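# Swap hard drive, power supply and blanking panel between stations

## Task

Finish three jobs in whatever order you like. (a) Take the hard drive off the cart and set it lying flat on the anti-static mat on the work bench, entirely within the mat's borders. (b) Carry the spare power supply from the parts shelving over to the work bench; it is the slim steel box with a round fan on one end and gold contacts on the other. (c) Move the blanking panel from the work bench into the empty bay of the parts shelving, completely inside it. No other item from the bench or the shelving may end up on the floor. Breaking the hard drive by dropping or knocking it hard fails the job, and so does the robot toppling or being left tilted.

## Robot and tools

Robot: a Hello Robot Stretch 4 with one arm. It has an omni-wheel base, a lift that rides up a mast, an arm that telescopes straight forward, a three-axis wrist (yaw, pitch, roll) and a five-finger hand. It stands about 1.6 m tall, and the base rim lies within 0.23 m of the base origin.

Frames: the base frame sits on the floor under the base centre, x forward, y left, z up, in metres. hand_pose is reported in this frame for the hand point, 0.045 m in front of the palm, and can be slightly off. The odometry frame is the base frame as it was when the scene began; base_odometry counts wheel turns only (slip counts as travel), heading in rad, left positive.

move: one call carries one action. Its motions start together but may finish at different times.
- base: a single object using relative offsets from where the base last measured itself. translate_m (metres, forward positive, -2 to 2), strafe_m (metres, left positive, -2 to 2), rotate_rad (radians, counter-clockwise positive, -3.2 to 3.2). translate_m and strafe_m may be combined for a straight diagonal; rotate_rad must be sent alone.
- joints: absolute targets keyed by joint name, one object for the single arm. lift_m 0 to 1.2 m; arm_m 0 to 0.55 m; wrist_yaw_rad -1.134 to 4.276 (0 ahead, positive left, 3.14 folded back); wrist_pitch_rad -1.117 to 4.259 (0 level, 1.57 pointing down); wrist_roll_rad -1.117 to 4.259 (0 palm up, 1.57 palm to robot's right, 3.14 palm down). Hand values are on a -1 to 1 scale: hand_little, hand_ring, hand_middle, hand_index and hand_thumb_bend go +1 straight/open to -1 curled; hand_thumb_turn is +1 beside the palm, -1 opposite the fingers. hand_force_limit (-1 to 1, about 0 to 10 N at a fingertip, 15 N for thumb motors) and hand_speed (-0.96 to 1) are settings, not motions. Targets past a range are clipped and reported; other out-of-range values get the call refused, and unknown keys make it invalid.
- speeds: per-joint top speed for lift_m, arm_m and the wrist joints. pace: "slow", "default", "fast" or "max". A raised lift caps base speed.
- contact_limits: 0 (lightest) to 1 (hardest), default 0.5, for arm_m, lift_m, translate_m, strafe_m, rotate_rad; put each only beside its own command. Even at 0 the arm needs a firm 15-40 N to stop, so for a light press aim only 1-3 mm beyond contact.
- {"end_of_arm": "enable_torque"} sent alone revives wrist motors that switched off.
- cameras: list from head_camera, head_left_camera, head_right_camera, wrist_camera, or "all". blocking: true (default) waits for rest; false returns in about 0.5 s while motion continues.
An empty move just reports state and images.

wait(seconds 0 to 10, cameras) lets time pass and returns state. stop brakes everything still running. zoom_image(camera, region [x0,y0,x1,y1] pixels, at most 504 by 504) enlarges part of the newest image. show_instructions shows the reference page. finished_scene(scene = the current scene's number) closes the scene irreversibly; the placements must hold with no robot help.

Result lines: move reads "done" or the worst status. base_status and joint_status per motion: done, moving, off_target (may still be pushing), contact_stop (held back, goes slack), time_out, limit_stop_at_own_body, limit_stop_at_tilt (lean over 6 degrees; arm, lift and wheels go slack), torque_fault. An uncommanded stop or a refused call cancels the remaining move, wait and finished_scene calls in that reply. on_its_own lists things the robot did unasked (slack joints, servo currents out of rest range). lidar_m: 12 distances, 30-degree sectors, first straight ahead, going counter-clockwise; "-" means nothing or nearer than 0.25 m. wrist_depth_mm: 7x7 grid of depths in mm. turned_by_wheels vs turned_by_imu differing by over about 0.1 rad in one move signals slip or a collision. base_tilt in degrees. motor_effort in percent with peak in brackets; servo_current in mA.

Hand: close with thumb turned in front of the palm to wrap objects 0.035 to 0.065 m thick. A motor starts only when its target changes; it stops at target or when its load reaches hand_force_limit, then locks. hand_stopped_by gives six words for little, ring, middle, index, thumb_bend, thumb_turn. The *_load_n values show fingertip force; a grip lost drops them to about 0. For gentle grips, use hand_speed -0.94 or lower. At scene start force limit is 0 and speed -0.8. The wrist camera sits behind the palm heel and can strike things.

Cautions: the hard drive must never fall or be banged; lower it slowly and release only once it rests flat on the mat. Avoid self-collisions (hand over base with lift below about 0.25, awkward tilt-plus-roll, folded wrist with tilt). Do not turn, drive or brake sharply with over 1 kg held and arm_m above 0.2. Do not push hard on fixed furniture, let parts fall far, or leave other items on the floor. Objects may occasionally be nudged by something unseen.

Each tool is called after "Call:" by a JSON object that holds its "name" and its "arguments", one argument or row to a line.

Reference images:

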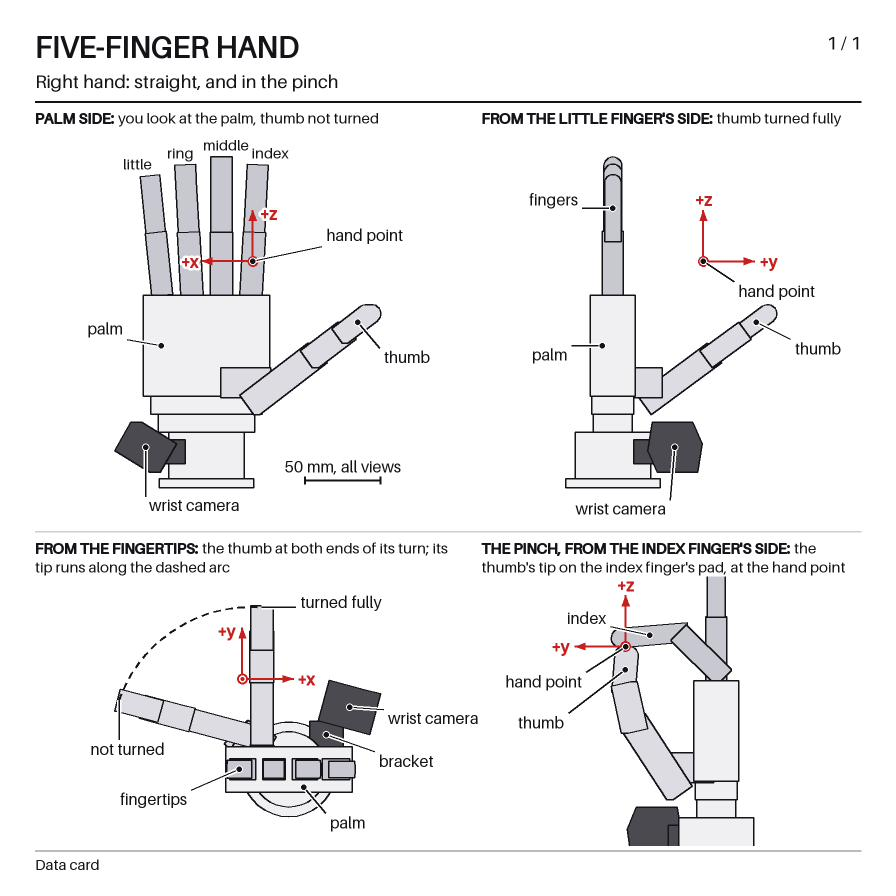

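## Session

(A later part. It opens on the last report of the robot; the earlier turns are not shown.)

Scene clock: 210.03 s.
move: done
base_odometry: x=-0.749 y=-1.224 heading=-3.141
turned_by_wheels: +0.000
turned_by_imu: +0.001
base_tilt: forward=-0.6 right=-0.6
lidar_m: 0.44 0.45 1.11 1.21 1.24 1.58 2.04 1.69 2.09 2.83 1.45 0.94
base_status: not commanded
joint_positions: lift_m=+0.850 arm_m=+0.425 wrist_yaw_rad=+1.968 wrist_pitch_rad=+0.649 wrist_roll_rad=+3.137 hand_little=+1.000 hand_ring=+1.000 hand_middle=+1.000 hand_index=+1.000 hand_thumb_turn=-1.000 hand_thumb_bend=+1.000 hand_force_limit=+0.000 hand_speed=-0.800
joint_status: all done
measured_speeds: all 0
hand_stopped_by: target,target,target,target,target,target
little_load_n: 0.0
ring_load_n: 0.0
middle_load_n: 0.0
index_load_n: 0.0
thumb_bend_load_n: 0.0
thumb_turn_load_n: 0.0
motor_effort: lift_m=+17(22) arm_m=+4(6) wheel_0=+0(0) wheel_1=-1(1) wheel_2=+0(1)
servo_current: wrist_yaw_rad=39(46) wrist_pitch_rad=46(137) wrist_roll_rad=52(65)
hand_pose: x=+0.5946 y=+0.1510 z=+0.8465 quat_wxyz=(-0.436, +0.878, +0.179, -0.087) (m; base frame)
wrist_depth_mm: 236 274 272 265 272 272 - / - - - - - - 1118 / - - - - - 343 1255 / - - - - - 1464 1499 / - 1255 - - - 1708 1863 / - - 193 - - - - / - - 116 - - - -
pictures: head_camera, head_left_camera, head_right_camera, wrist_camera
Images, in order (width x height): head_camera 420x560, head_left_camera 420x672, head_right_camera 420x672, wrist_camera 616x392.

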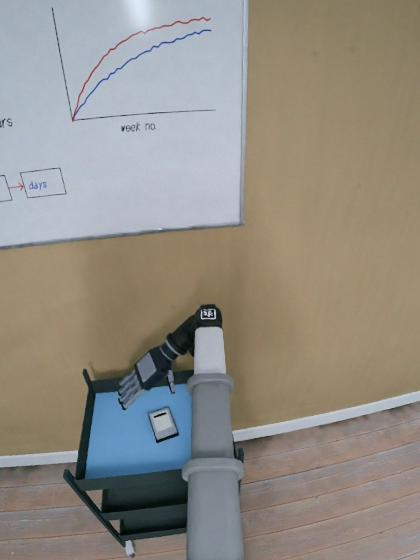

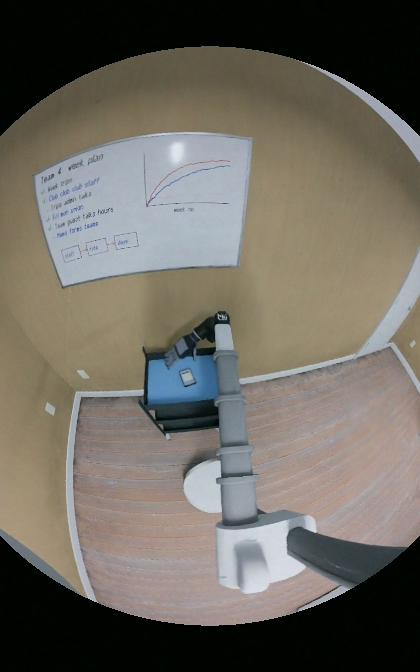

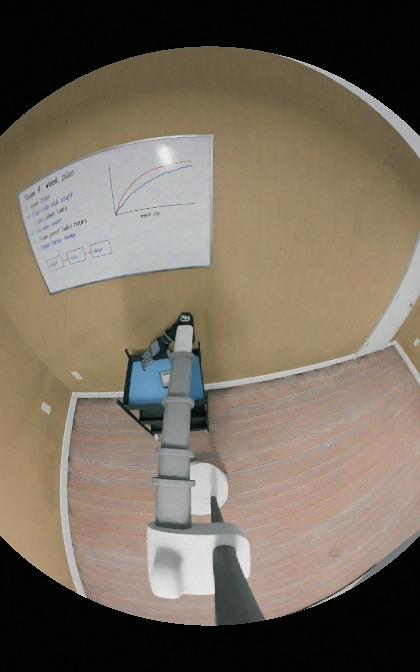

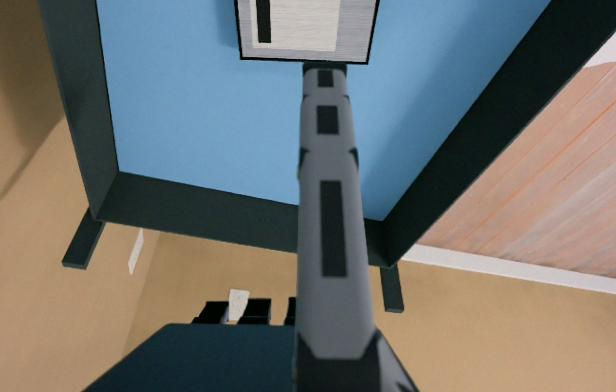

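Call:
{"name": "move", "arguments": {
  "joints": {"lift_m": 0.74},
  "pace": "slow",
  "cameras": ["head_camera", "wrist_camera"]
}}

Call:
{"name": "zoom_image", "arguments": {
  "camera": "head_camera",
  "region": [60, 330, 220, 530]
}}

Call:
{"name": "zoom_image", "arguments": {
  "camera": "wrist_camera",
  "region": [150, 0, 450, 200]
}}

Scene clock: 223.17 s.
move: done
base_odometry: x=-0.749 y=-1.224 heading=-3.141
turned_by_wheels: +0.000
turned_by_imu: +0.001
base_tilt: forward=-0.5 right=-0.5
lidar_m: 0.43 0.46 1.11 1.23 1.24 1.59 2.07 1.70 2.09 2.81 1.46 0.94
base_status: not commanded
joint_positions: lift_m=+0.740 arm_m=+0.425 wrist_yaw_rad=+1.968 wrist_pitch_rad=+0.649 wrist_roll_rad=+3.137 hand_little=+1.000 hand_ring=+1.000 hand_middle=+1.000 hand_index=+1.000 hand_thumb_turn=-1.000 hand_thumb_bend=+1.000 hand_force_limit=+0.000 hand_speed=-0.800
joint_status: all done
measured_speeds: all 0
hand_stopped_by: target,target,target,target,target,target
little_load_n: 0.0
ring_load_n: 0.0
middle_load_n: 0.0
index_load_n: 0.0
thumb_bend_load_n: 0.0
thumb_turn_load_n: 0.0
motor_effort: lift_m=+17(19) arm_m=+4(4) wheel_0=+0(0) wheel_1=-1(1) wheel_2=+0(1)
servo_current: wrist_yaw_rad=33(52) wrist_pitch_rad=59(78) wrist_roll_rad=52(72)
hand_pose: x=+0.5946 y=+0.1510 z=+0.7365 quat_wxyz=(-0.436, +0.878, +0.179, -0.087) (m; base frame)
wrist_depth_mm: 174 169 164 166 169 168 171 / 194 199 180 171 175 191 191 / 220 224 210 197 222 221 220 / 248 265 257 - - 263 - / 249 - - - - - - / - - - - - - - / - - 116 - - - -
pictures: head_camera, wrist_camera
Images, in order (width x height): head_camera 420x560, wrist_camera 616x392.

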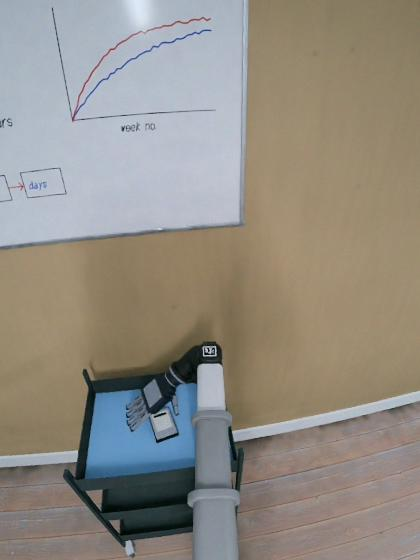

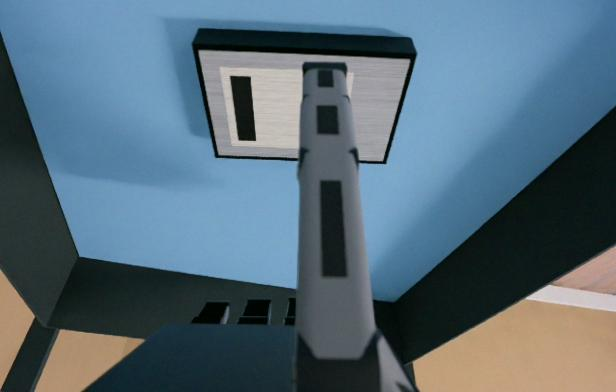

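Scaled by 2.520 from the camera's 420x560 image, which has a finer 1200x1600 frame.

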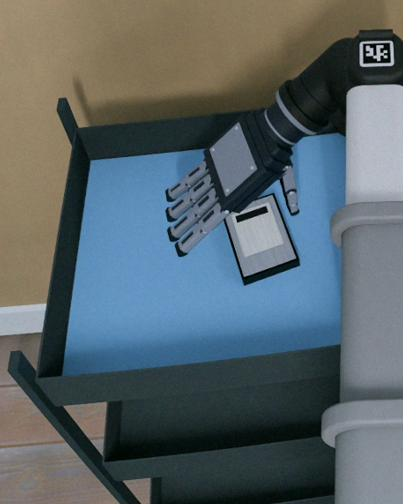

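Scaled by 1.680.

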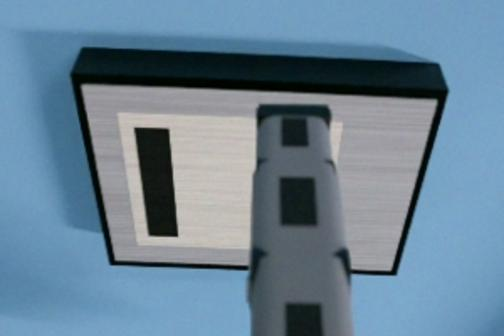

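Call:
{"name": "move", "arguments": {
  "base": {"strafe_m": -0.0166},
  "joints": {"arm_m": 0.432}
}}

Call:
{"name": "move", "arguments": {
  "joints": {"lift_m": 0.72},
  "pace": "slow",
  "cameras": ["head_camera", "wrist_camera"]
}}

Call:
{"name": "zoom_image", "arguments": {
  "camera": "head_camera",
  "region": [80, 370, 220, 500]
}}

Scene clock: 239.40 s.
move: done
base_odometry: x=-0.749 y=-1.208 heading=-3.141
turned_by_wheels: +0.000
turned_by_imu: +0.001
base_tilt: forward=-0.6 right=-0.4
lidar_m: 0.44 0.44 1.13 1.24 1.27 1.60 2.06 1.70 2.08 2.82 1.46 0.94
base_status: done
joint_positions: lift_m=+0.740 arm_m=+0.432 wrist_yaw_rad=+1.968 wrist_pitch_rad=+0.649 wrist_roll_rad=+3.137 hand_little=+1.000 hand_ring=+1.000 hand_middle=+1.000 hand_index=+1.000 hand_thumb_turn=-1.000 hand_thumb_bend=+1.000 hand_force_limit=+0.000 hand_speed=-0.800
joint_status: all done
measured_speeds: all 0
hand_stopped_by: target,target,target,target,target,target
little_load_n: 0.0
ring_load_n: 0.0
middle_load_n: 0.0
index_load_n: 0.0
thumb_bend_load_n: 0.0
thumb_turn_load_n: 0.0
motor_effort: lift_m=+16(17) arm_m=+4(6) wheel_0=+0(10) wheel_1=-1(8) wheel_2=+1(5)
servo_current: wrist_yaw_rad=33(52) wrist_pitch_rad=52(65) wrist_roll_rad=59(65)
hand_pose: x=+0.6011 y=+0.1510 z=+0.7365 quat_wxyz=(-0.436, +0.878, +0.179, -0.087) (m; base frame)
wrist_depth_mm: 174 170 170 174 169 168 172 / 194 199 183 180 184 191 190 / 218 224 211 202 222 221 220 / 249 266 255 255 - 262 - / 247 - - - - - - / - - 194 - - - - / 298 - 116 - - - -
pictures: none

Scene clock: 240.33 s.
move: done
base_odometry: x=-0.749 y=-1.208 heading=-3.141
turned_by_wheels: +0.000
turned_by_imu: +0.000
base_tilt: forward=-0.5 right=-0.5
lidar_m: 0.43 0.46 1.12 1.24 1.26 1.60 2.07 1.68 2.07 2.83 1.46 0.96
base_status: not commanded
joint_positions: lift_m=+0.720 arm_m=+0.432 wrist_yaw_rad=+1.968 wrist_pitch_rad=+0.649 wrist_roll_rad=+3.137 hand_little=+1.000 hand_ring=+1.000 hand_middle=+1.000 hand_index=+1.000 hand_thumb_turn=-1.000 hand_thumb_bend=+1.000 hand_force_limit=+0.000 hand_speed=-0.800
joint_status: all done
measured_speeds: all 0
hand_stopped_by: target,target,target,target,target,target
little_load_n: 0.0
ring_load_n: 0.0
middle_load_n: 0.0
index_load_n: 0.0
thumb_bend_load_n: -0.5
thumb_turn_load_n: 0.0
motor_effort: lift_m=+17(19) arm_m=+4(4) wheel_0=+0(0) wheel_1=-1(1) wheel_2=+1(1)
servo_current: wrist_yaw_rad=39(46) wrist_pitch_rad=46(78) wrist_roll_rad=52(72)
hand_pose: x=+0.6011 y=+0.1510 z=+0.7165 quat_wxyz=(-0.436, +0.878, +0.179, -0.087) (m; base frame)
wrist_depth_mm: 153 150 150 150 149 148 - / 166 170 166 162 169 173 167 / 198 198 182 176 190 195 193 / 231 235 224 208 223 231 222 / 258 276 273 - - 270 - / 250 - - - - - - / - - 116 - - - -
pictures: head_camera, wrist_camera
Images, in order (width x height): head_camera 420x560, wrist_camera 616x392.

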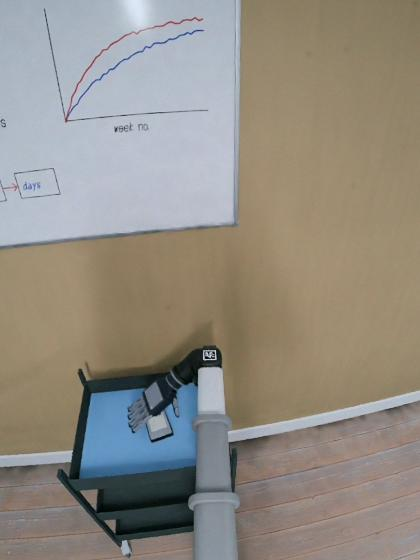

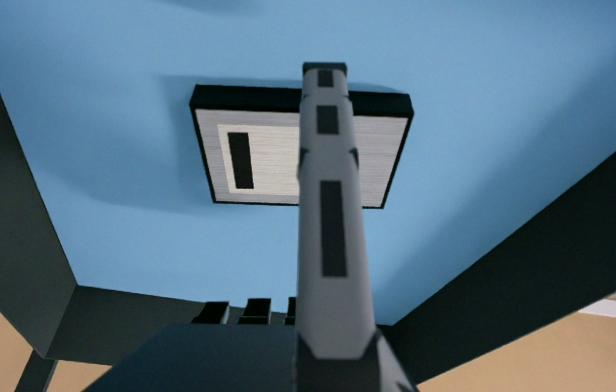

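Scaled by 3.600 from the camera's 420x560 image, which has a finer 1200x1600 frame.

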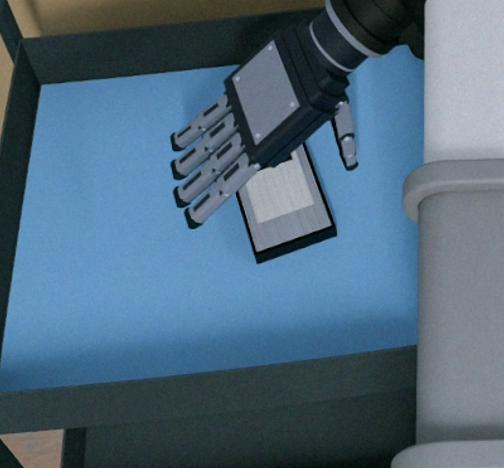

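Call:
{"name": "zoom_image", "arguments": {
  "camera": "wrist_camera",
  "region": [180, 40, 440, 240]
}}

Scaled by 1.938.

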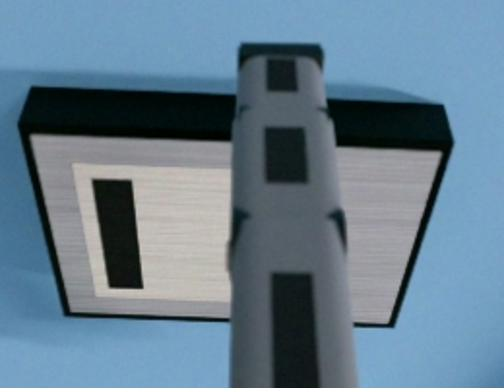

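Call:
{"name": "move", "arguments": {
  "joints": {"lift_m": 0.7},
  "pace": "slow",
  "contact_limits": {"lift_m": 0.2},
  "cameras": ["head_camera", "head_left_camera", "head_right_camera", "wrist_camera"]
}}

Call:
{"name": "zoom_image", "arguments": {
  "camera": "head_camera",
  "region": [80, 370, 220, 500]
}}

Call:
{"name": "zoom_image", "arguments": {
  "camera": "head_left_camera",
  "region": [140, 320, 240, 420]
}}

Call:
{"name": "zoom_image", "arguments": {
  "camera": "wrist_camera",
  "region": [180, 40, 440, 240]
}}

Scene clock: 290.97 s.
move: done
base_odometry: x=-0.749 y=-1.208 heading=-3.141
turned_by_wheels: +0.000
turned_by_imu: +0.001
base_tilt: forward=-0.6 right=-0.5
lidar_m: 0.42 0.46 1.10 1.24 1.27 1.60 2.08 1.70 2.06 2.79 1.45 0.95
base_status: not commanded
joint_positions: lift_m=+0.700 arm_m=+0.432 wrist_yaw_rad=+1.968 wrist_pitch_rad=+0.649 wrist_roll_rad=+3.137 hand_little=+1.000 hand_ring=+1.000 hand_middle=+1.000 hand_index=+1.000 hand_thumb_turn=-1.000 hand_thumb_bend=+1.000 hand_force_limit=+0.000 hand_speed=-0.800
joint_status: all done
measured_speeds: all 0
hand_stopped_by: target,target,target,target,target,target
little_load_n: 0.0
ring_load_n: 0.0
middle_load_n: 0.0
index_load_n: 0.0
thumb_bend_load_n: 0.0
thumb_turn_load_n: 0.0
motor_effort: lift_m=+16(20) arm_m=+4(4) wheel_0=+0(0) wheel_1=-1(1) wheel_2=+1(1)
servo_current: wrist_yaw_rad=59(59) wrist_pitch_rad=46(65) wrist_roll_rad=65(65)
contact_limits: lift_m 0.2
hand_pose: x=+0.6011 y=+0.1510 z=+0.6965 quat_wxyz=(-0.436, +0.878, +0.179, -0.087) (m; base frame)
wrist_depth_mm: 130 132 129 132 - 128 128 / 148 152 147 148 146 146 149 / 171 171 155 155 158 174 168 / 204 202 183 177 200 200 206 / 240 250 247 259 - 246 - / 256 - 170 - - - - / - - 115 - - - -
pictures: head_camera, head_left_camera, head_right_camera, wrist_camera
Images, in order (width x height): head_camera 420x560, head_left_camera 420x672, head_right_camera 420x672, wrist_camera 616x392.

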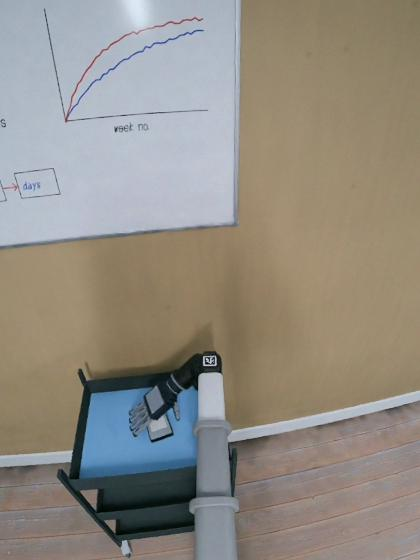

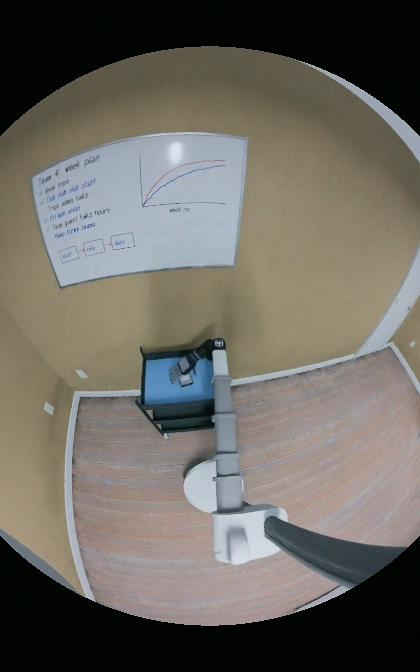

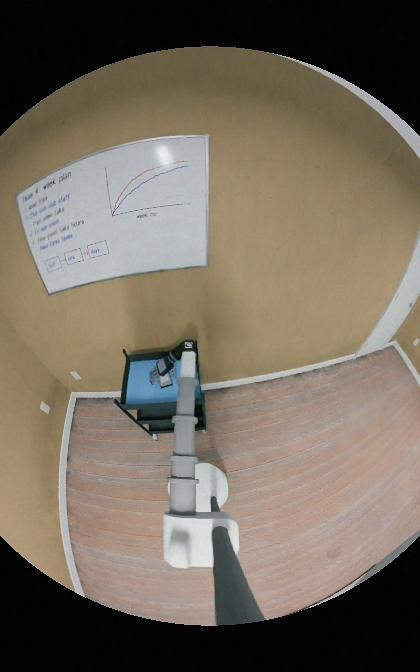

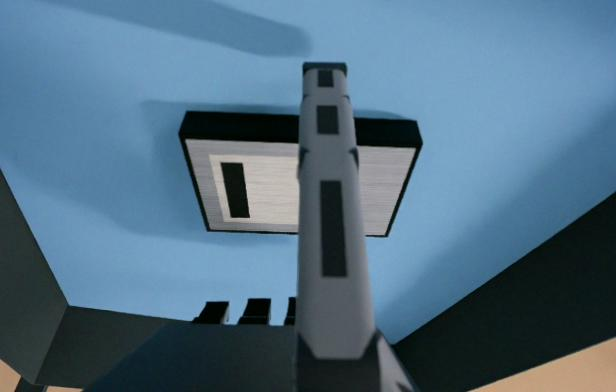

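Scaled by 3.600 from the camera's 420x560 image, which has a finer 1200x1600 frame.

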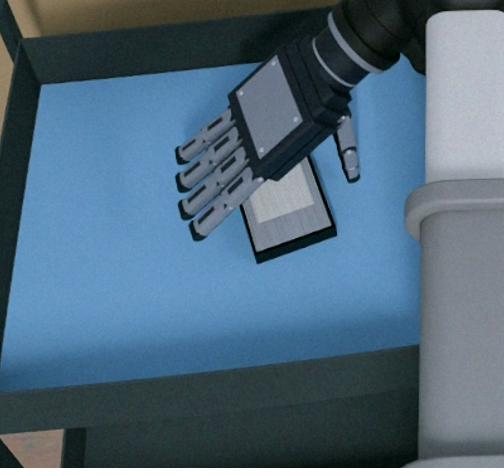

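Scaled by 5.040 from the camera's 420x672 image, which has a finer 600x960 frame.

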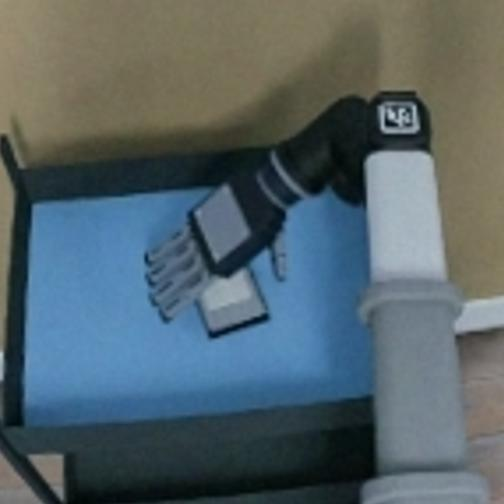

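Scaled by 1.938.

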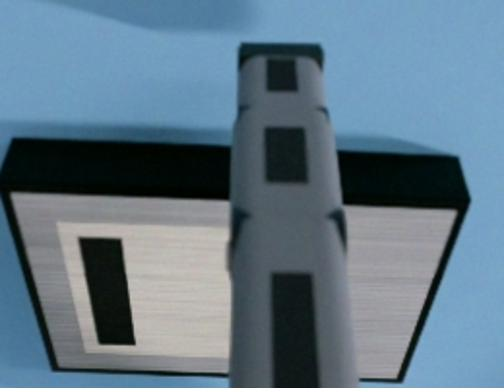

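Call:
{"name": "move", "arguments": {
  "joints": {"lift_m": 0.696, "hand_force_limit": -0.4, "hand_speed": -0.92},
  "pace": "slow",
  "contact_limits": {"lift_m": 0.2}
}}

Call:
{"name": "move", "arguments": {
  "joints": {"hand_index": 0.45, "hand_middle": 0.45},
  "cameras": ["head_camera", "wrist_camera"]
}}

Call:
{"name": "zoom_image", "arguments": {
  "camera": "head_camera",
  "region": [80, 370, 220, 500]
}}

Call:
{"name": "zoom_image", "arguments": {
  "camera": "wrist_camera",
  "region": [180, 40, 440, 240]
}}

Scene clock: 301.37 s.
move: done
base_odometry: x=-0.749 y=-1.208 heading=-3.141
turned_by_wheels: +0.000
turned_by_imu: +0.001
base_tilt: forward=-0.6 right=-0.5
lidar_m: 0.44 0.43 1.11 1.25 1.26 1.59 2.08 1.69 2.06 2.81 1.48 0.96
base_status: not commanded
joint_positions: lift_m=+0.696 arm_m=+0.432 wrist_yaw_rad=+1.968 wrist_pitch_rad=+0.649 wrist_roll_rad=+3.137 hand_little=+1.000 hand_ring=+1.000 hand_middle=+1.000 hand_index=+1.000 hand_thumb_turn=-1.000 hand_thumb_bend=+1.000 hand_force_limit=-0.400 hand_speed=-0.920
joint_status: all done
measured_speeds: all 0
hand_stopped_by: target,target,target,target,target,target
little_load_n: 0.0
ring_load_n: 0.0
middle_load_n: 0.0
index_load_n: 0.0
thumb_bend_load_n: 0.0
thumb_turn_load_n: 0.0
motor_effort: lift_m=+16(19) arm_m=+4(4) wheel_0=+0(0) wheel_1=-1(1) wheel_2=+1(1)
servo_current: wrist_yaw_rad=46(46) wrist_pitch_rad=72(78) wrist_roll_rad=65(65)
contact_limits: lift_m 0.2
hand_pose: x=+0.6011 y=+0.1510 z=+0.6926 quat_wxyz=(-0.436, +0.878, +0.179, -0.087) (m; base frame)
wrist_depth_mm: 125 129 129 125 125 124 - / 143 143 143 135 142 138 - / 166 165 151 150 155 169 - / 198 198 172 171 - 193 201 / 242 243 239 239 - 237 227 / 255 - 200 - - - - / - - 116 - - - -
pictures: none

Scene clock: 304.30 s.
move: done
base_odometry: x=-0.749 y=-1.208 heading=-3.141
turned_by_wheels: +0.000
turned_by_imu: +0.001
base_tilt: forward=-0.6 right=-0.5
lidar_m: 0.43 0.45 1.09 1.23 1.27 1.59 2.07 1.68 2.08 2.81 1.46 0.93
base_status: not commanded
joint_positions: lift_m=+0.696 arm_m=+0.432 wrist_yaw_rad=+1.968 wrist_pitch_rad=+0.648 wrist_roll_rad=+3.137 hand_little=+1.000 hand_ring=+1.000 hand_middle=+0.450 hand_index=+0.450 hand_thumb_turn=-1.000 hand_thumb_bend=+1.000 hand_force_limit=-0.400 hand_speed=-0.920
joint_status: all done
measured_speeds: all 0
hand_stopped_by: target,target,target,target,target,target
little_load_n: 0.0
ring_load_n: 0.0
middle_load_n: 0.0
index_load_n: 1.0
thumb_bend_load_n: 0.0
thumb_turn_load_n: 0.0
motor_effort: lift_m=+16(17) arm_m=+4(4) wheel_0=+0(0) wheel_1=-1(1) wheel_2=+1(1)
servo_current: wrist_yaw_rad=39(52) wrist_pitch_rad=26(72) wrist_roll_rad=52(72)
contact_limits: lift_m 0.2
hand_pose: x=+0.6010 y=+0.1513 z=+0.6928 quat_wxyz=(-0.437, +0.877, +0.179, -0.087) (m; base frame)
wrist_depth_mm: 125 129 129 126 125 125 - / 143 144 143 135 146 138 - / 166 166 150 150 154 168 - / 198 198 173 171 188 193 201 / 235 243 241 230 - 238 - / 258 - 200 - - - - / - - 116 - - - -
pictures: head_camera, wrist_camera
Images, in order (width x height): head_camera 420x560, wrist_camera 616x392.

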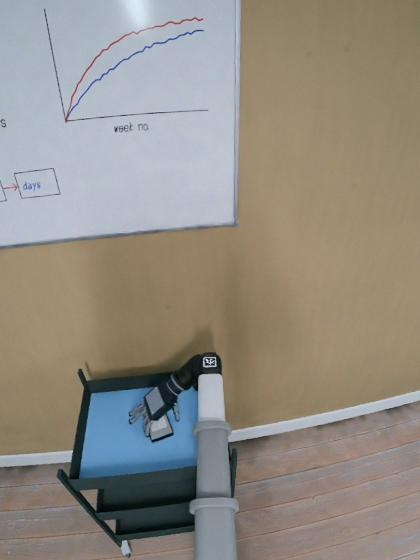

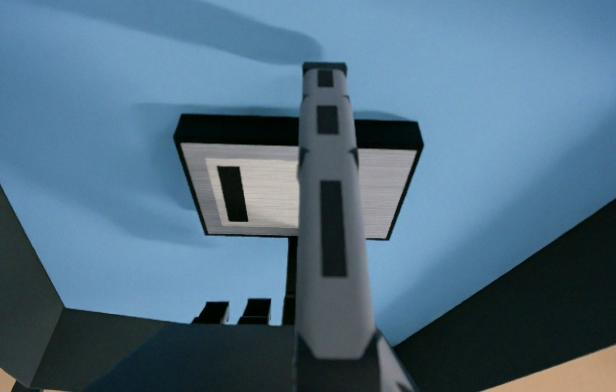

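Scaled by 3.600 from the camera's 420x560 image, which has a finer 1200x1600 frame.

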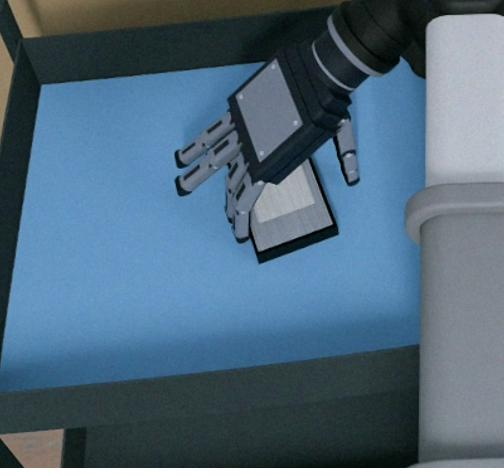

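Scaled by 1.938.

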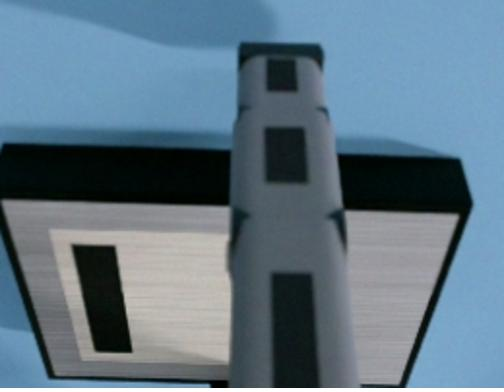

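Call:
{"name": "move", "arguments": {
  "joints": {"lift_m": 0.698, "hand_index": 0.3, "hand_middle": 0.3},
  "cameras": ["head_camera", "wrist_camera"]
}}

Call:
{"name": "zoom_image", "arguments": {
  "camera": "head_camera",
  "region": [80, 370, 220, 500]
}}

Call:
{"name": "zoom_image", "arguments": {
  "camera": "wrist_camera",
  "region": [180, 40, 440, 240]
}}

Scene clock: 309.67 s.
move: done
base_odometry: x=-0.749 y=-1.208 heading=-3.141
turned_by_wheels: +0.000
turned_by_imu: +0.001
base_tilt: forward=-0.6 right=-0.5
lidar_m: 0.44 0.46 1.11 1.24 1.26 1.59 2.09 1.68 2.10 2.82 1.44 0.94
base_status: not commanded
joint_positions: lift_m=+0.698 arm_m=+0.432 wrist_yaw_rad=+1.969 wrist_pitch_rad=+0.644 wrist_roll_rad=+3.137 hand_little=+1.000 hand_ring=+1.000 hand_middle=+0.301 hand_index=+0.300 hand_thumb_turn=-1.000 hand_thumb_bend=+1.000 hand_force_limit=-0.400 hand_speed=-0.920
joint_status: all done
measured_speeds: all 0
hand_stopped_by: target,target,target,target,target,target
little_load_n: 0.0
ring_load_n: 0.0
middle_load_n: 2.5
index_load_n: 0.0
thumb_bend_load_n: 0.0
thumb_turn_load_n: 0.0
motor_effort: lift_m=+22(24) arm_m=+4(4) wheel_0=+1(1) wheel_1=+0(1) wheel_2=+1(1)
servo_current: wrist_yaw_rad=39(52) wrist_pitch_rad=33(59) wrist_roll_rad=46(85)
hand_pose: x=+0.6007 y=+0.1519 z=+0.6948 quat_wxyz=(-0.438, +0.877, +0.179, -0.087) (m; base frame)
wrist_depth_mm: 128 131 131 128 - 126 126 / 146 146 143 141 145 144 144 / 169 169 148 144 147 172 - / 202 201 177 174 199 198 197 / 240 248 247 235 - 243 - / 260 - - - - - - / - - 116 - - - -
pictures: head_camera, wrist_camera
Images, in order (width x height): head_camera 420x560, wrist_camera 616x392.

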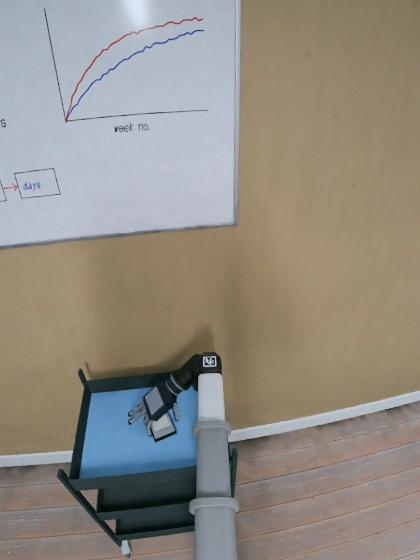

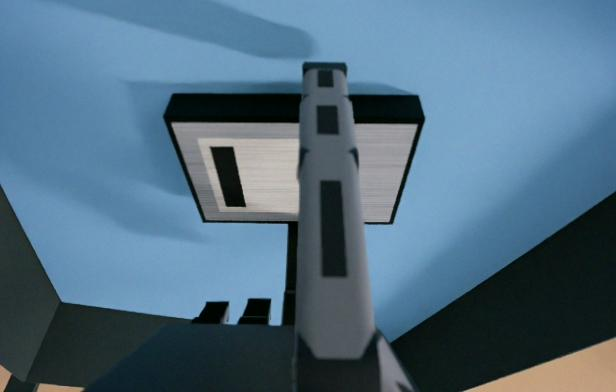

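Scaled by 3.600 from the camera's 420x560 image, which has a finer 1200x1600 frame.

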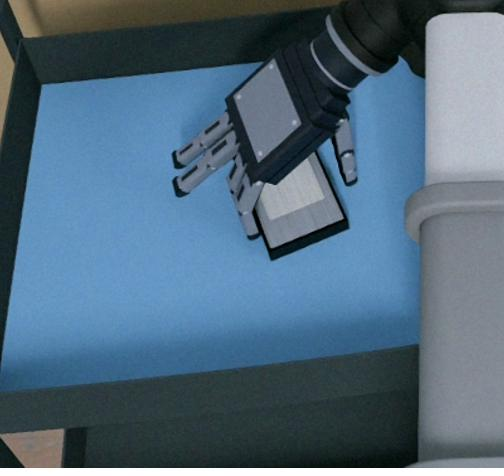

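Scaled by 1.938.

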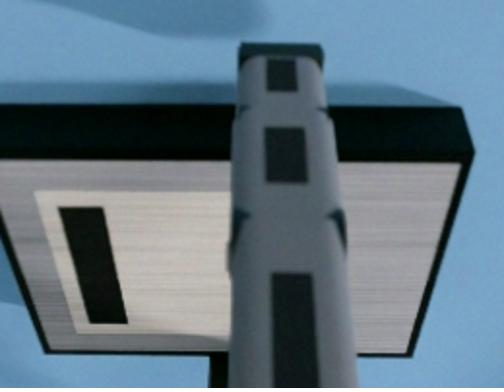

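Call:
{"name": "move", "arguments": {
  "joints": {"lift_m": 0.701, "hand_index": 0.18, "hand_middle": 0.18},
  "cameras": ["head_camera", "wrist_camera"]
}}

Call:
{"name": "zoom_image", "arguments": {
  "camera": "head_camera",
  "region": [80, 370, 220, 500]
}}

Call:
{"name": "zoom_image", "arguments": {
  "camera": "wrist_camera",
  "region": [180, 40, 440, 240]
}}

Scene clock: 315.20 s.
move: done
base_odometry: x=-0.749 y=-1.208 heading=-3.141
turned_by_wheels: +0.000
turned_by_imu: +0.001
base_tilt: forward=-0.5 right=-0.5
lidar_m: 0.43 0.45 1.12 1.24 1.26 1.59 2.08 1.69 2.09 2.81 1.46 0.94
base_status: not commanded
joint_positions: lift_m=+0.701 arm_m=+0.432 wrist_yaw_rad=+1.969 wrist_pitch_rad=+0.644 wrist_roll_rad=+3.137 hand_little=+1.000 hand_ring=+1.000 hand_middle=+0.180 hand_index=+0.180 hand_thumb_turn=-1.000 hand_thumb_bend=+1.000 hand_force_limit=-0.400 hand_speed=-0.920
joint_status: all done
measured_speeds: all 0
hand_stopped_by: target,target,target,target,target,target
little_load_n: 0.0
ring_load_n: 0.0
middle_load_n: 1.5
index_load_n: 0.0
thumb_bend_load_n: 0.0
thumb_turn_load_n: 0.0
motor_effort: lift_m=+22(24) arm_m=+4(4) wheel_0=+1(1) wheel_1=-1(1) wheel_2=+1(1)
servo_current: wrist_yaw_rad=33(52) wrist_pitch_rad=52(59) wrist_roll_rad=52(72)
hand_pose: x=+0.6007 y=+0.1519 z=+0.6978 quat_wxyz=(-0.438, +0.877, +0.179, -0.087) (m; base frame)
wrist_depth_mm: 131 134 131 133 127 129 129 / 149 149 138 136 138 143 - / 173 172 151 151 151 171 169 / 206 198 187 179 202 202 208 / 250 253 252 238 - 248 - / 259 - - - - - - / - - 116 - - - -
pictures: head_camera, wrist_camera
Images, in order (width x height): head_camera 420x560, wrist_camera 616x392.

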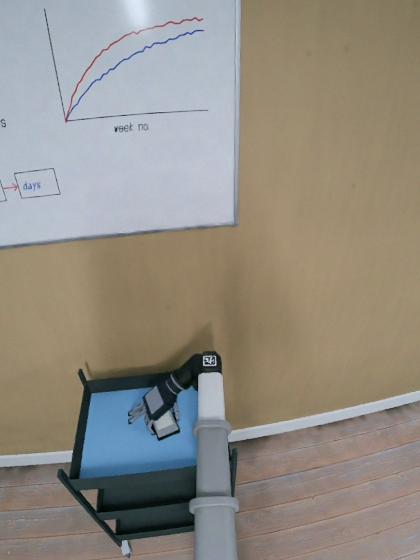

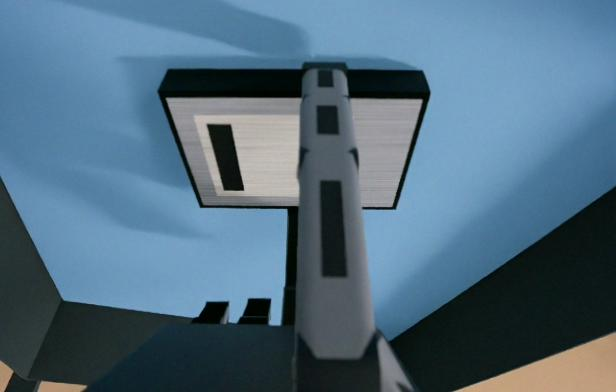

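Scaled by 3.600 from the camera's 420x560 image, which has a finer 1200x1600 frame.

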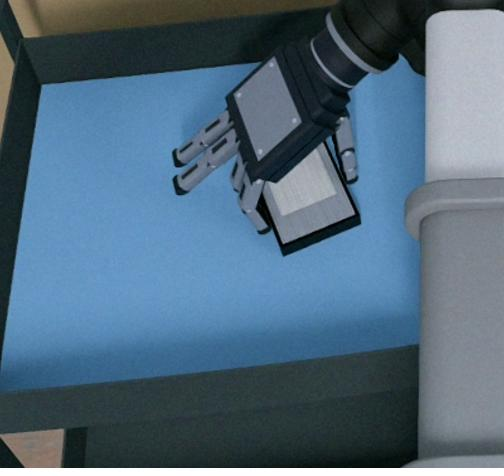

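Scaled by 1.938.

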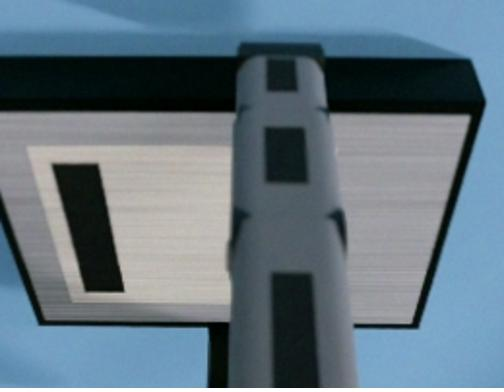

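Call:
{"name": "move", "arguments": {
  "joints": {"hand_index": 0.35, "hand_middle": 0.45}
}}

Call:
{"name": "move", "arguments": {
  "joints": {"lift_m": 0.691, "wrist_pitch_rad": 0.592},
  "speeds": {"lift_m": 0.02, "wrist_pitch_rad": 0.1},
  "contact_limits": {"lift_m": 0.2},
  "cameras": ["head_camera", "wrist_camera"]
}}

Call:
{"name": "zoom_image", "arguments": {
  "camera": "head_camera",
  "region": [80, 370, 220, 500]
}}

Call:
{"name": "zoom_image", "arguments": {
  "camera": "wrist_camera",
  "region": [180, 40, 440, 240]
}}

Scene clock: 335.27 s.
move: done
base_odometry: x=-0.749 y=-1.208 heading=-3.141
turned_by_wheels: +0.000
turned_by_imu: +0.001
base_tilt: forward=-0.5 right=-0.4
lidar_m: 0.45 0.46 1.12 1.23 1.26 1.60 2.08 1.70 2.07 2.82 1.44 0.97
base_status: not commanded
joint_positions: lift_m=+0.701 arm_m=+0.432 wrist_yaw_rad=+1.969 wrist_pitch_rad=+0.644 wrist_roll_rad=+3.137 hand_little=+1.000 hand_ring=+1.000 hand_middle=+0.450 hand_index=+0.350 hand_thumb_turn=-1.000 hand_thumb_bend=+1.000 hand_force_limit=-0.400 hand_speed=-0.920
joint_status: all done
measured_speeds: all 0
hand_stopped_by: target,target,target,target,target,target
little_load_n: 0.0
ring_load_n: 0.0
middle_load_n: 0.0
index_load_n: 0.0
thumb_bend_load_n: 0.0
thumb_turn_load_n: 0.0
motor_effort: lift_m=+22(22) arm_m=+4(4) wheel_0=+1(1) wheel_1=-1(1) wheel_2=+1(1)
servo_current: wrist_yaw_rad=33(46) wrist_pitch_rad=46(59) wrist_roll_rad=72(72)
hand_pose: x=+0.6007 y=+0.1519 z=+0.6978 quat_wxyz=(-0.438, +0.877, +0.179, -0.087) (m; base frame)
wrist_depth_mm: 131 134 131 134 127 130 129 / 149 149 138 138 138 144 - / 173 173 151 151 151 171 170 / 207 198 187 179 202 202 208 / 249 253 251 240 - 248 - / 258 - - - - - - / - - 116 - - - -
pictures: none

Scene clock: 336.13 s.
move: done
base_odometry: x=-0.749 y=-1.208 heading=-3.141
turned_by_wheels: +0.000
turned_by_imu: +0.000
base_tilt: forward=-0.6 right=-0.5
lidar_m: 0.45 0.45 1.10 1.24 1.27 1.60 2.09 1.68 2.08 2.80 1.43 0.96
base_status: not commanded
joint_positions: lift_m=+0.691 arm_m=+0.432 wrist_yaw_rad=+1.969 wrist_pitch_rad=+0.604 wrist_roll_rad=+3.137 hand_little=+1.000 hand_ring=+1.000 hand_middle=+0.450 hand_index=+0.350 hand_thumb_turn=-1.000 hand_thumb_bend=+1.000 hand_force_limit=-0.400 hand_speed=-0.920
joint_status: all done
measured_speeds: translate_m=+0.000 strafe_m=+0.000 rotate_rad=+0.000 lift_m=+0.000 arm_m=+0.000 wrist_yaw_rad=+0.000 wrist_pitch_rad=-0.001 wrist_roll_rad=+0.000
hand_stopped_by: target,target,target,target,target,target
little_load_n: 0.0
ring_load_n: 0.0
middle_load_n: 0.0
index_load_n: 0.0
thumb_bend_load_n: 0.0
thumb_turn_load_n: 0.5
motor_effort: lift_m=+16(22) arm_m=+4(4) wheel_0=-1(1) wheel_1=-2(2) wheel_2=+0(1)
servo_current: wrist_yaw_rad=39(46) wrist_pitch_rad=52(104) wrist_roll_rad=39(72)
contact_limits: lift_m 0.2
hand_pose: x=+0.5980 y=+0.1584 z=+0.6940 quat_wxyz=(-0.456, +0.868, +0.177, -0.091) (m; base frame)
wrist_depth_mm: 124 124 127 124 124 123 - / 142 138 134 132 135 136 140 / 167 167 145 140 144 170 - / 202 201 174 174 - 197 205 / 242 253 250 236 - 248 - / 256 - - - - - - / - - 115 - - - -
pictures: head_camera, wrist_camera
Images, in order (width x height): head_camera 420x560, wrist_camera 616x392.

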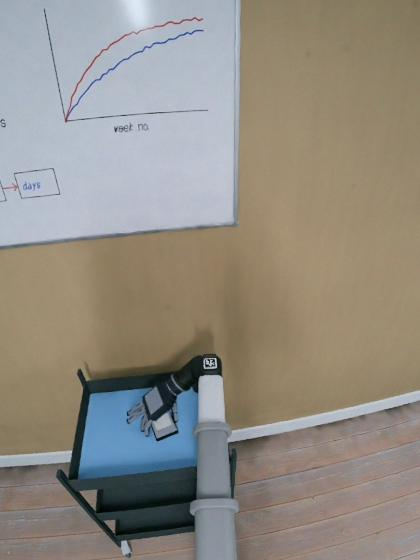

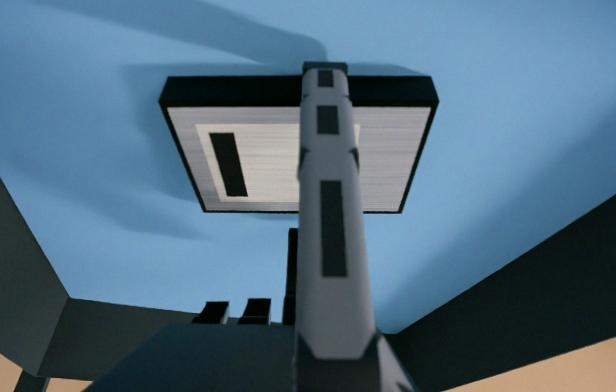

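Scaled by 3.600 from the camera's 420x560 image, which has a finer 1200x1600 frame.

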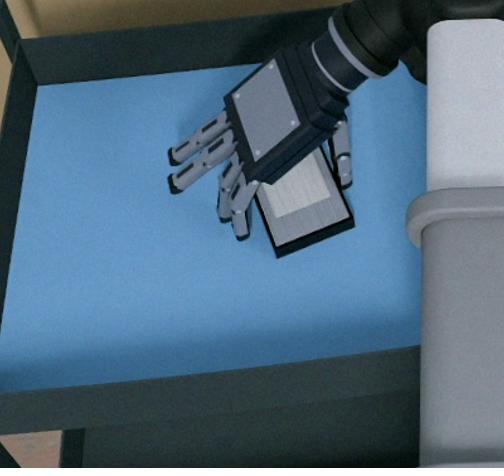

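Scaled by 1.938.

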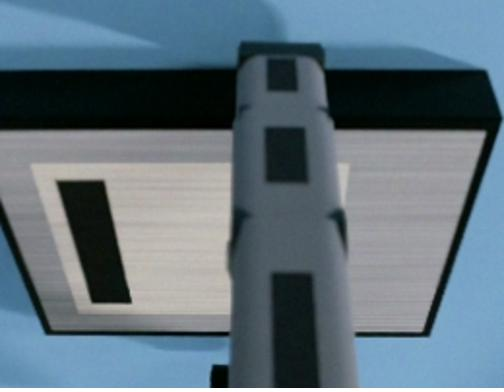

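Call:
{"name": "move", "arguments": {
  "joints": {"hand_index": 0.12, "hand_middle": 0.2},
  "cameras": ["head_camera", "wrist_camera"]
}}

Call:
{"name": "zoom_image", "arguments": {
  "camera": "head_camera",
  "region": [80, 370, 220, 500]
}}

Call:
{"name": "zoom_image", "arguments": {
  "camera": "wrist_camera",
  "region": [180, 40, 440, 240]
}}

Scene clock: 340.37 s.
move: off_target
base_odometry: x=-0.749 y=-1.208 heading=-3.141
turned_by_wheels: +0.000
turned_by_imu: +0.001
base_tilt: forward=-0.5 right=-0.5
lidar_m: 0.44 0.44 1.12 1.24 1.27 1.61 2.07 1.70 2.09 2.80 1.45 0.95
base_status: not commanded
joint_positions: lift_m=+0.691 arm_m=+0.432 wrist_yaw_rad=+1.969 wrist_pitch_rad=+0.604 wrist_roll_rad=+3.137 hand_little=+1.000 hand_ring=+1.000 hand_middle=+0.200 hand_index=+0.150 hand_thumb_turn=-1.000 hand_thumb_bend=+1.000 hand_force_limit=-0.400 hand_speed=-0.920
joint_status: hand_index off_target (ended at +0.150, target +0.120); the others done
measured_speeds: all 0
hand_stopped_by: target,target,target,force,target,target
little_load_n: 0.0
ring_load_n: 0.0
middle_load_n: 0.0
index_load_n: 4.0
thumb_bend_load_n: 1.0
thumb_turn_load_n: 0.0
motor_effort: lift_m=+16(17) arm_m=+4(4) wheel_0=-1(2) wheel_1=-2(2) wheel_2=+0(0)
servo_current: wrist_yaw_rad=33(52) wrist_pitch_rad=85(85) wrist_roll_rad=52(72)
contact_limits: lift_m 0.2
hand_pose: x=+0.5979 y=+0.1585 z=+0.6941 quat_wxyz=(-0.456, +0.868, +0.177, -0.091) (m; base frame)
wrist_depth_mm: 124 124 127 124 123 123 - / 142 138 134 132 135 137 140 / 167 167 145 140 144 170 - / 202 201 174 173 - 198 205 / 242 252 250 237 - 247 - / 257 - - - - - - / - - 116 - - - -
pictures: head_camera, wrist_camera
Images, in order (width x height): head_camera 420x560, wrist_camera 616x392.

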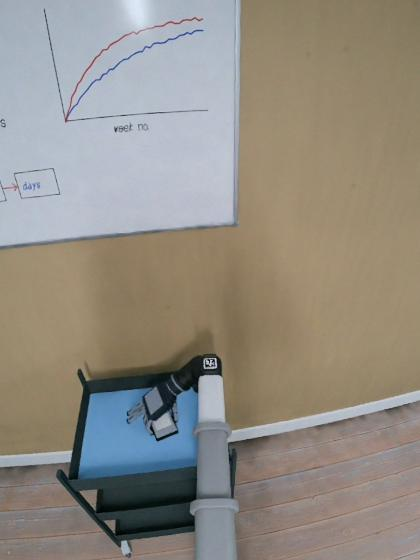

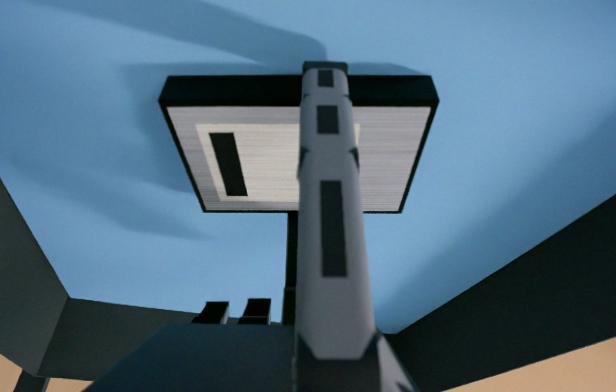

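Scaled by 3.600 from the camera's 420x560 image, which has a finer 1200x1600 frame.

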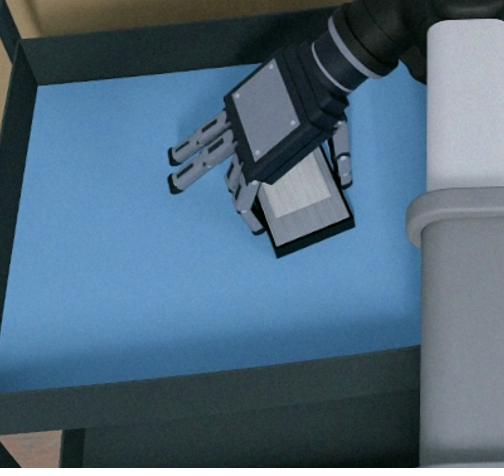

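Scaled by 1.938.

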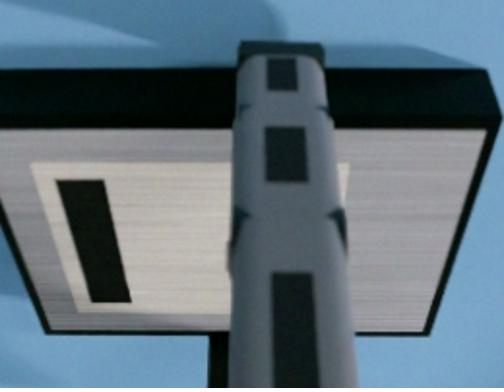

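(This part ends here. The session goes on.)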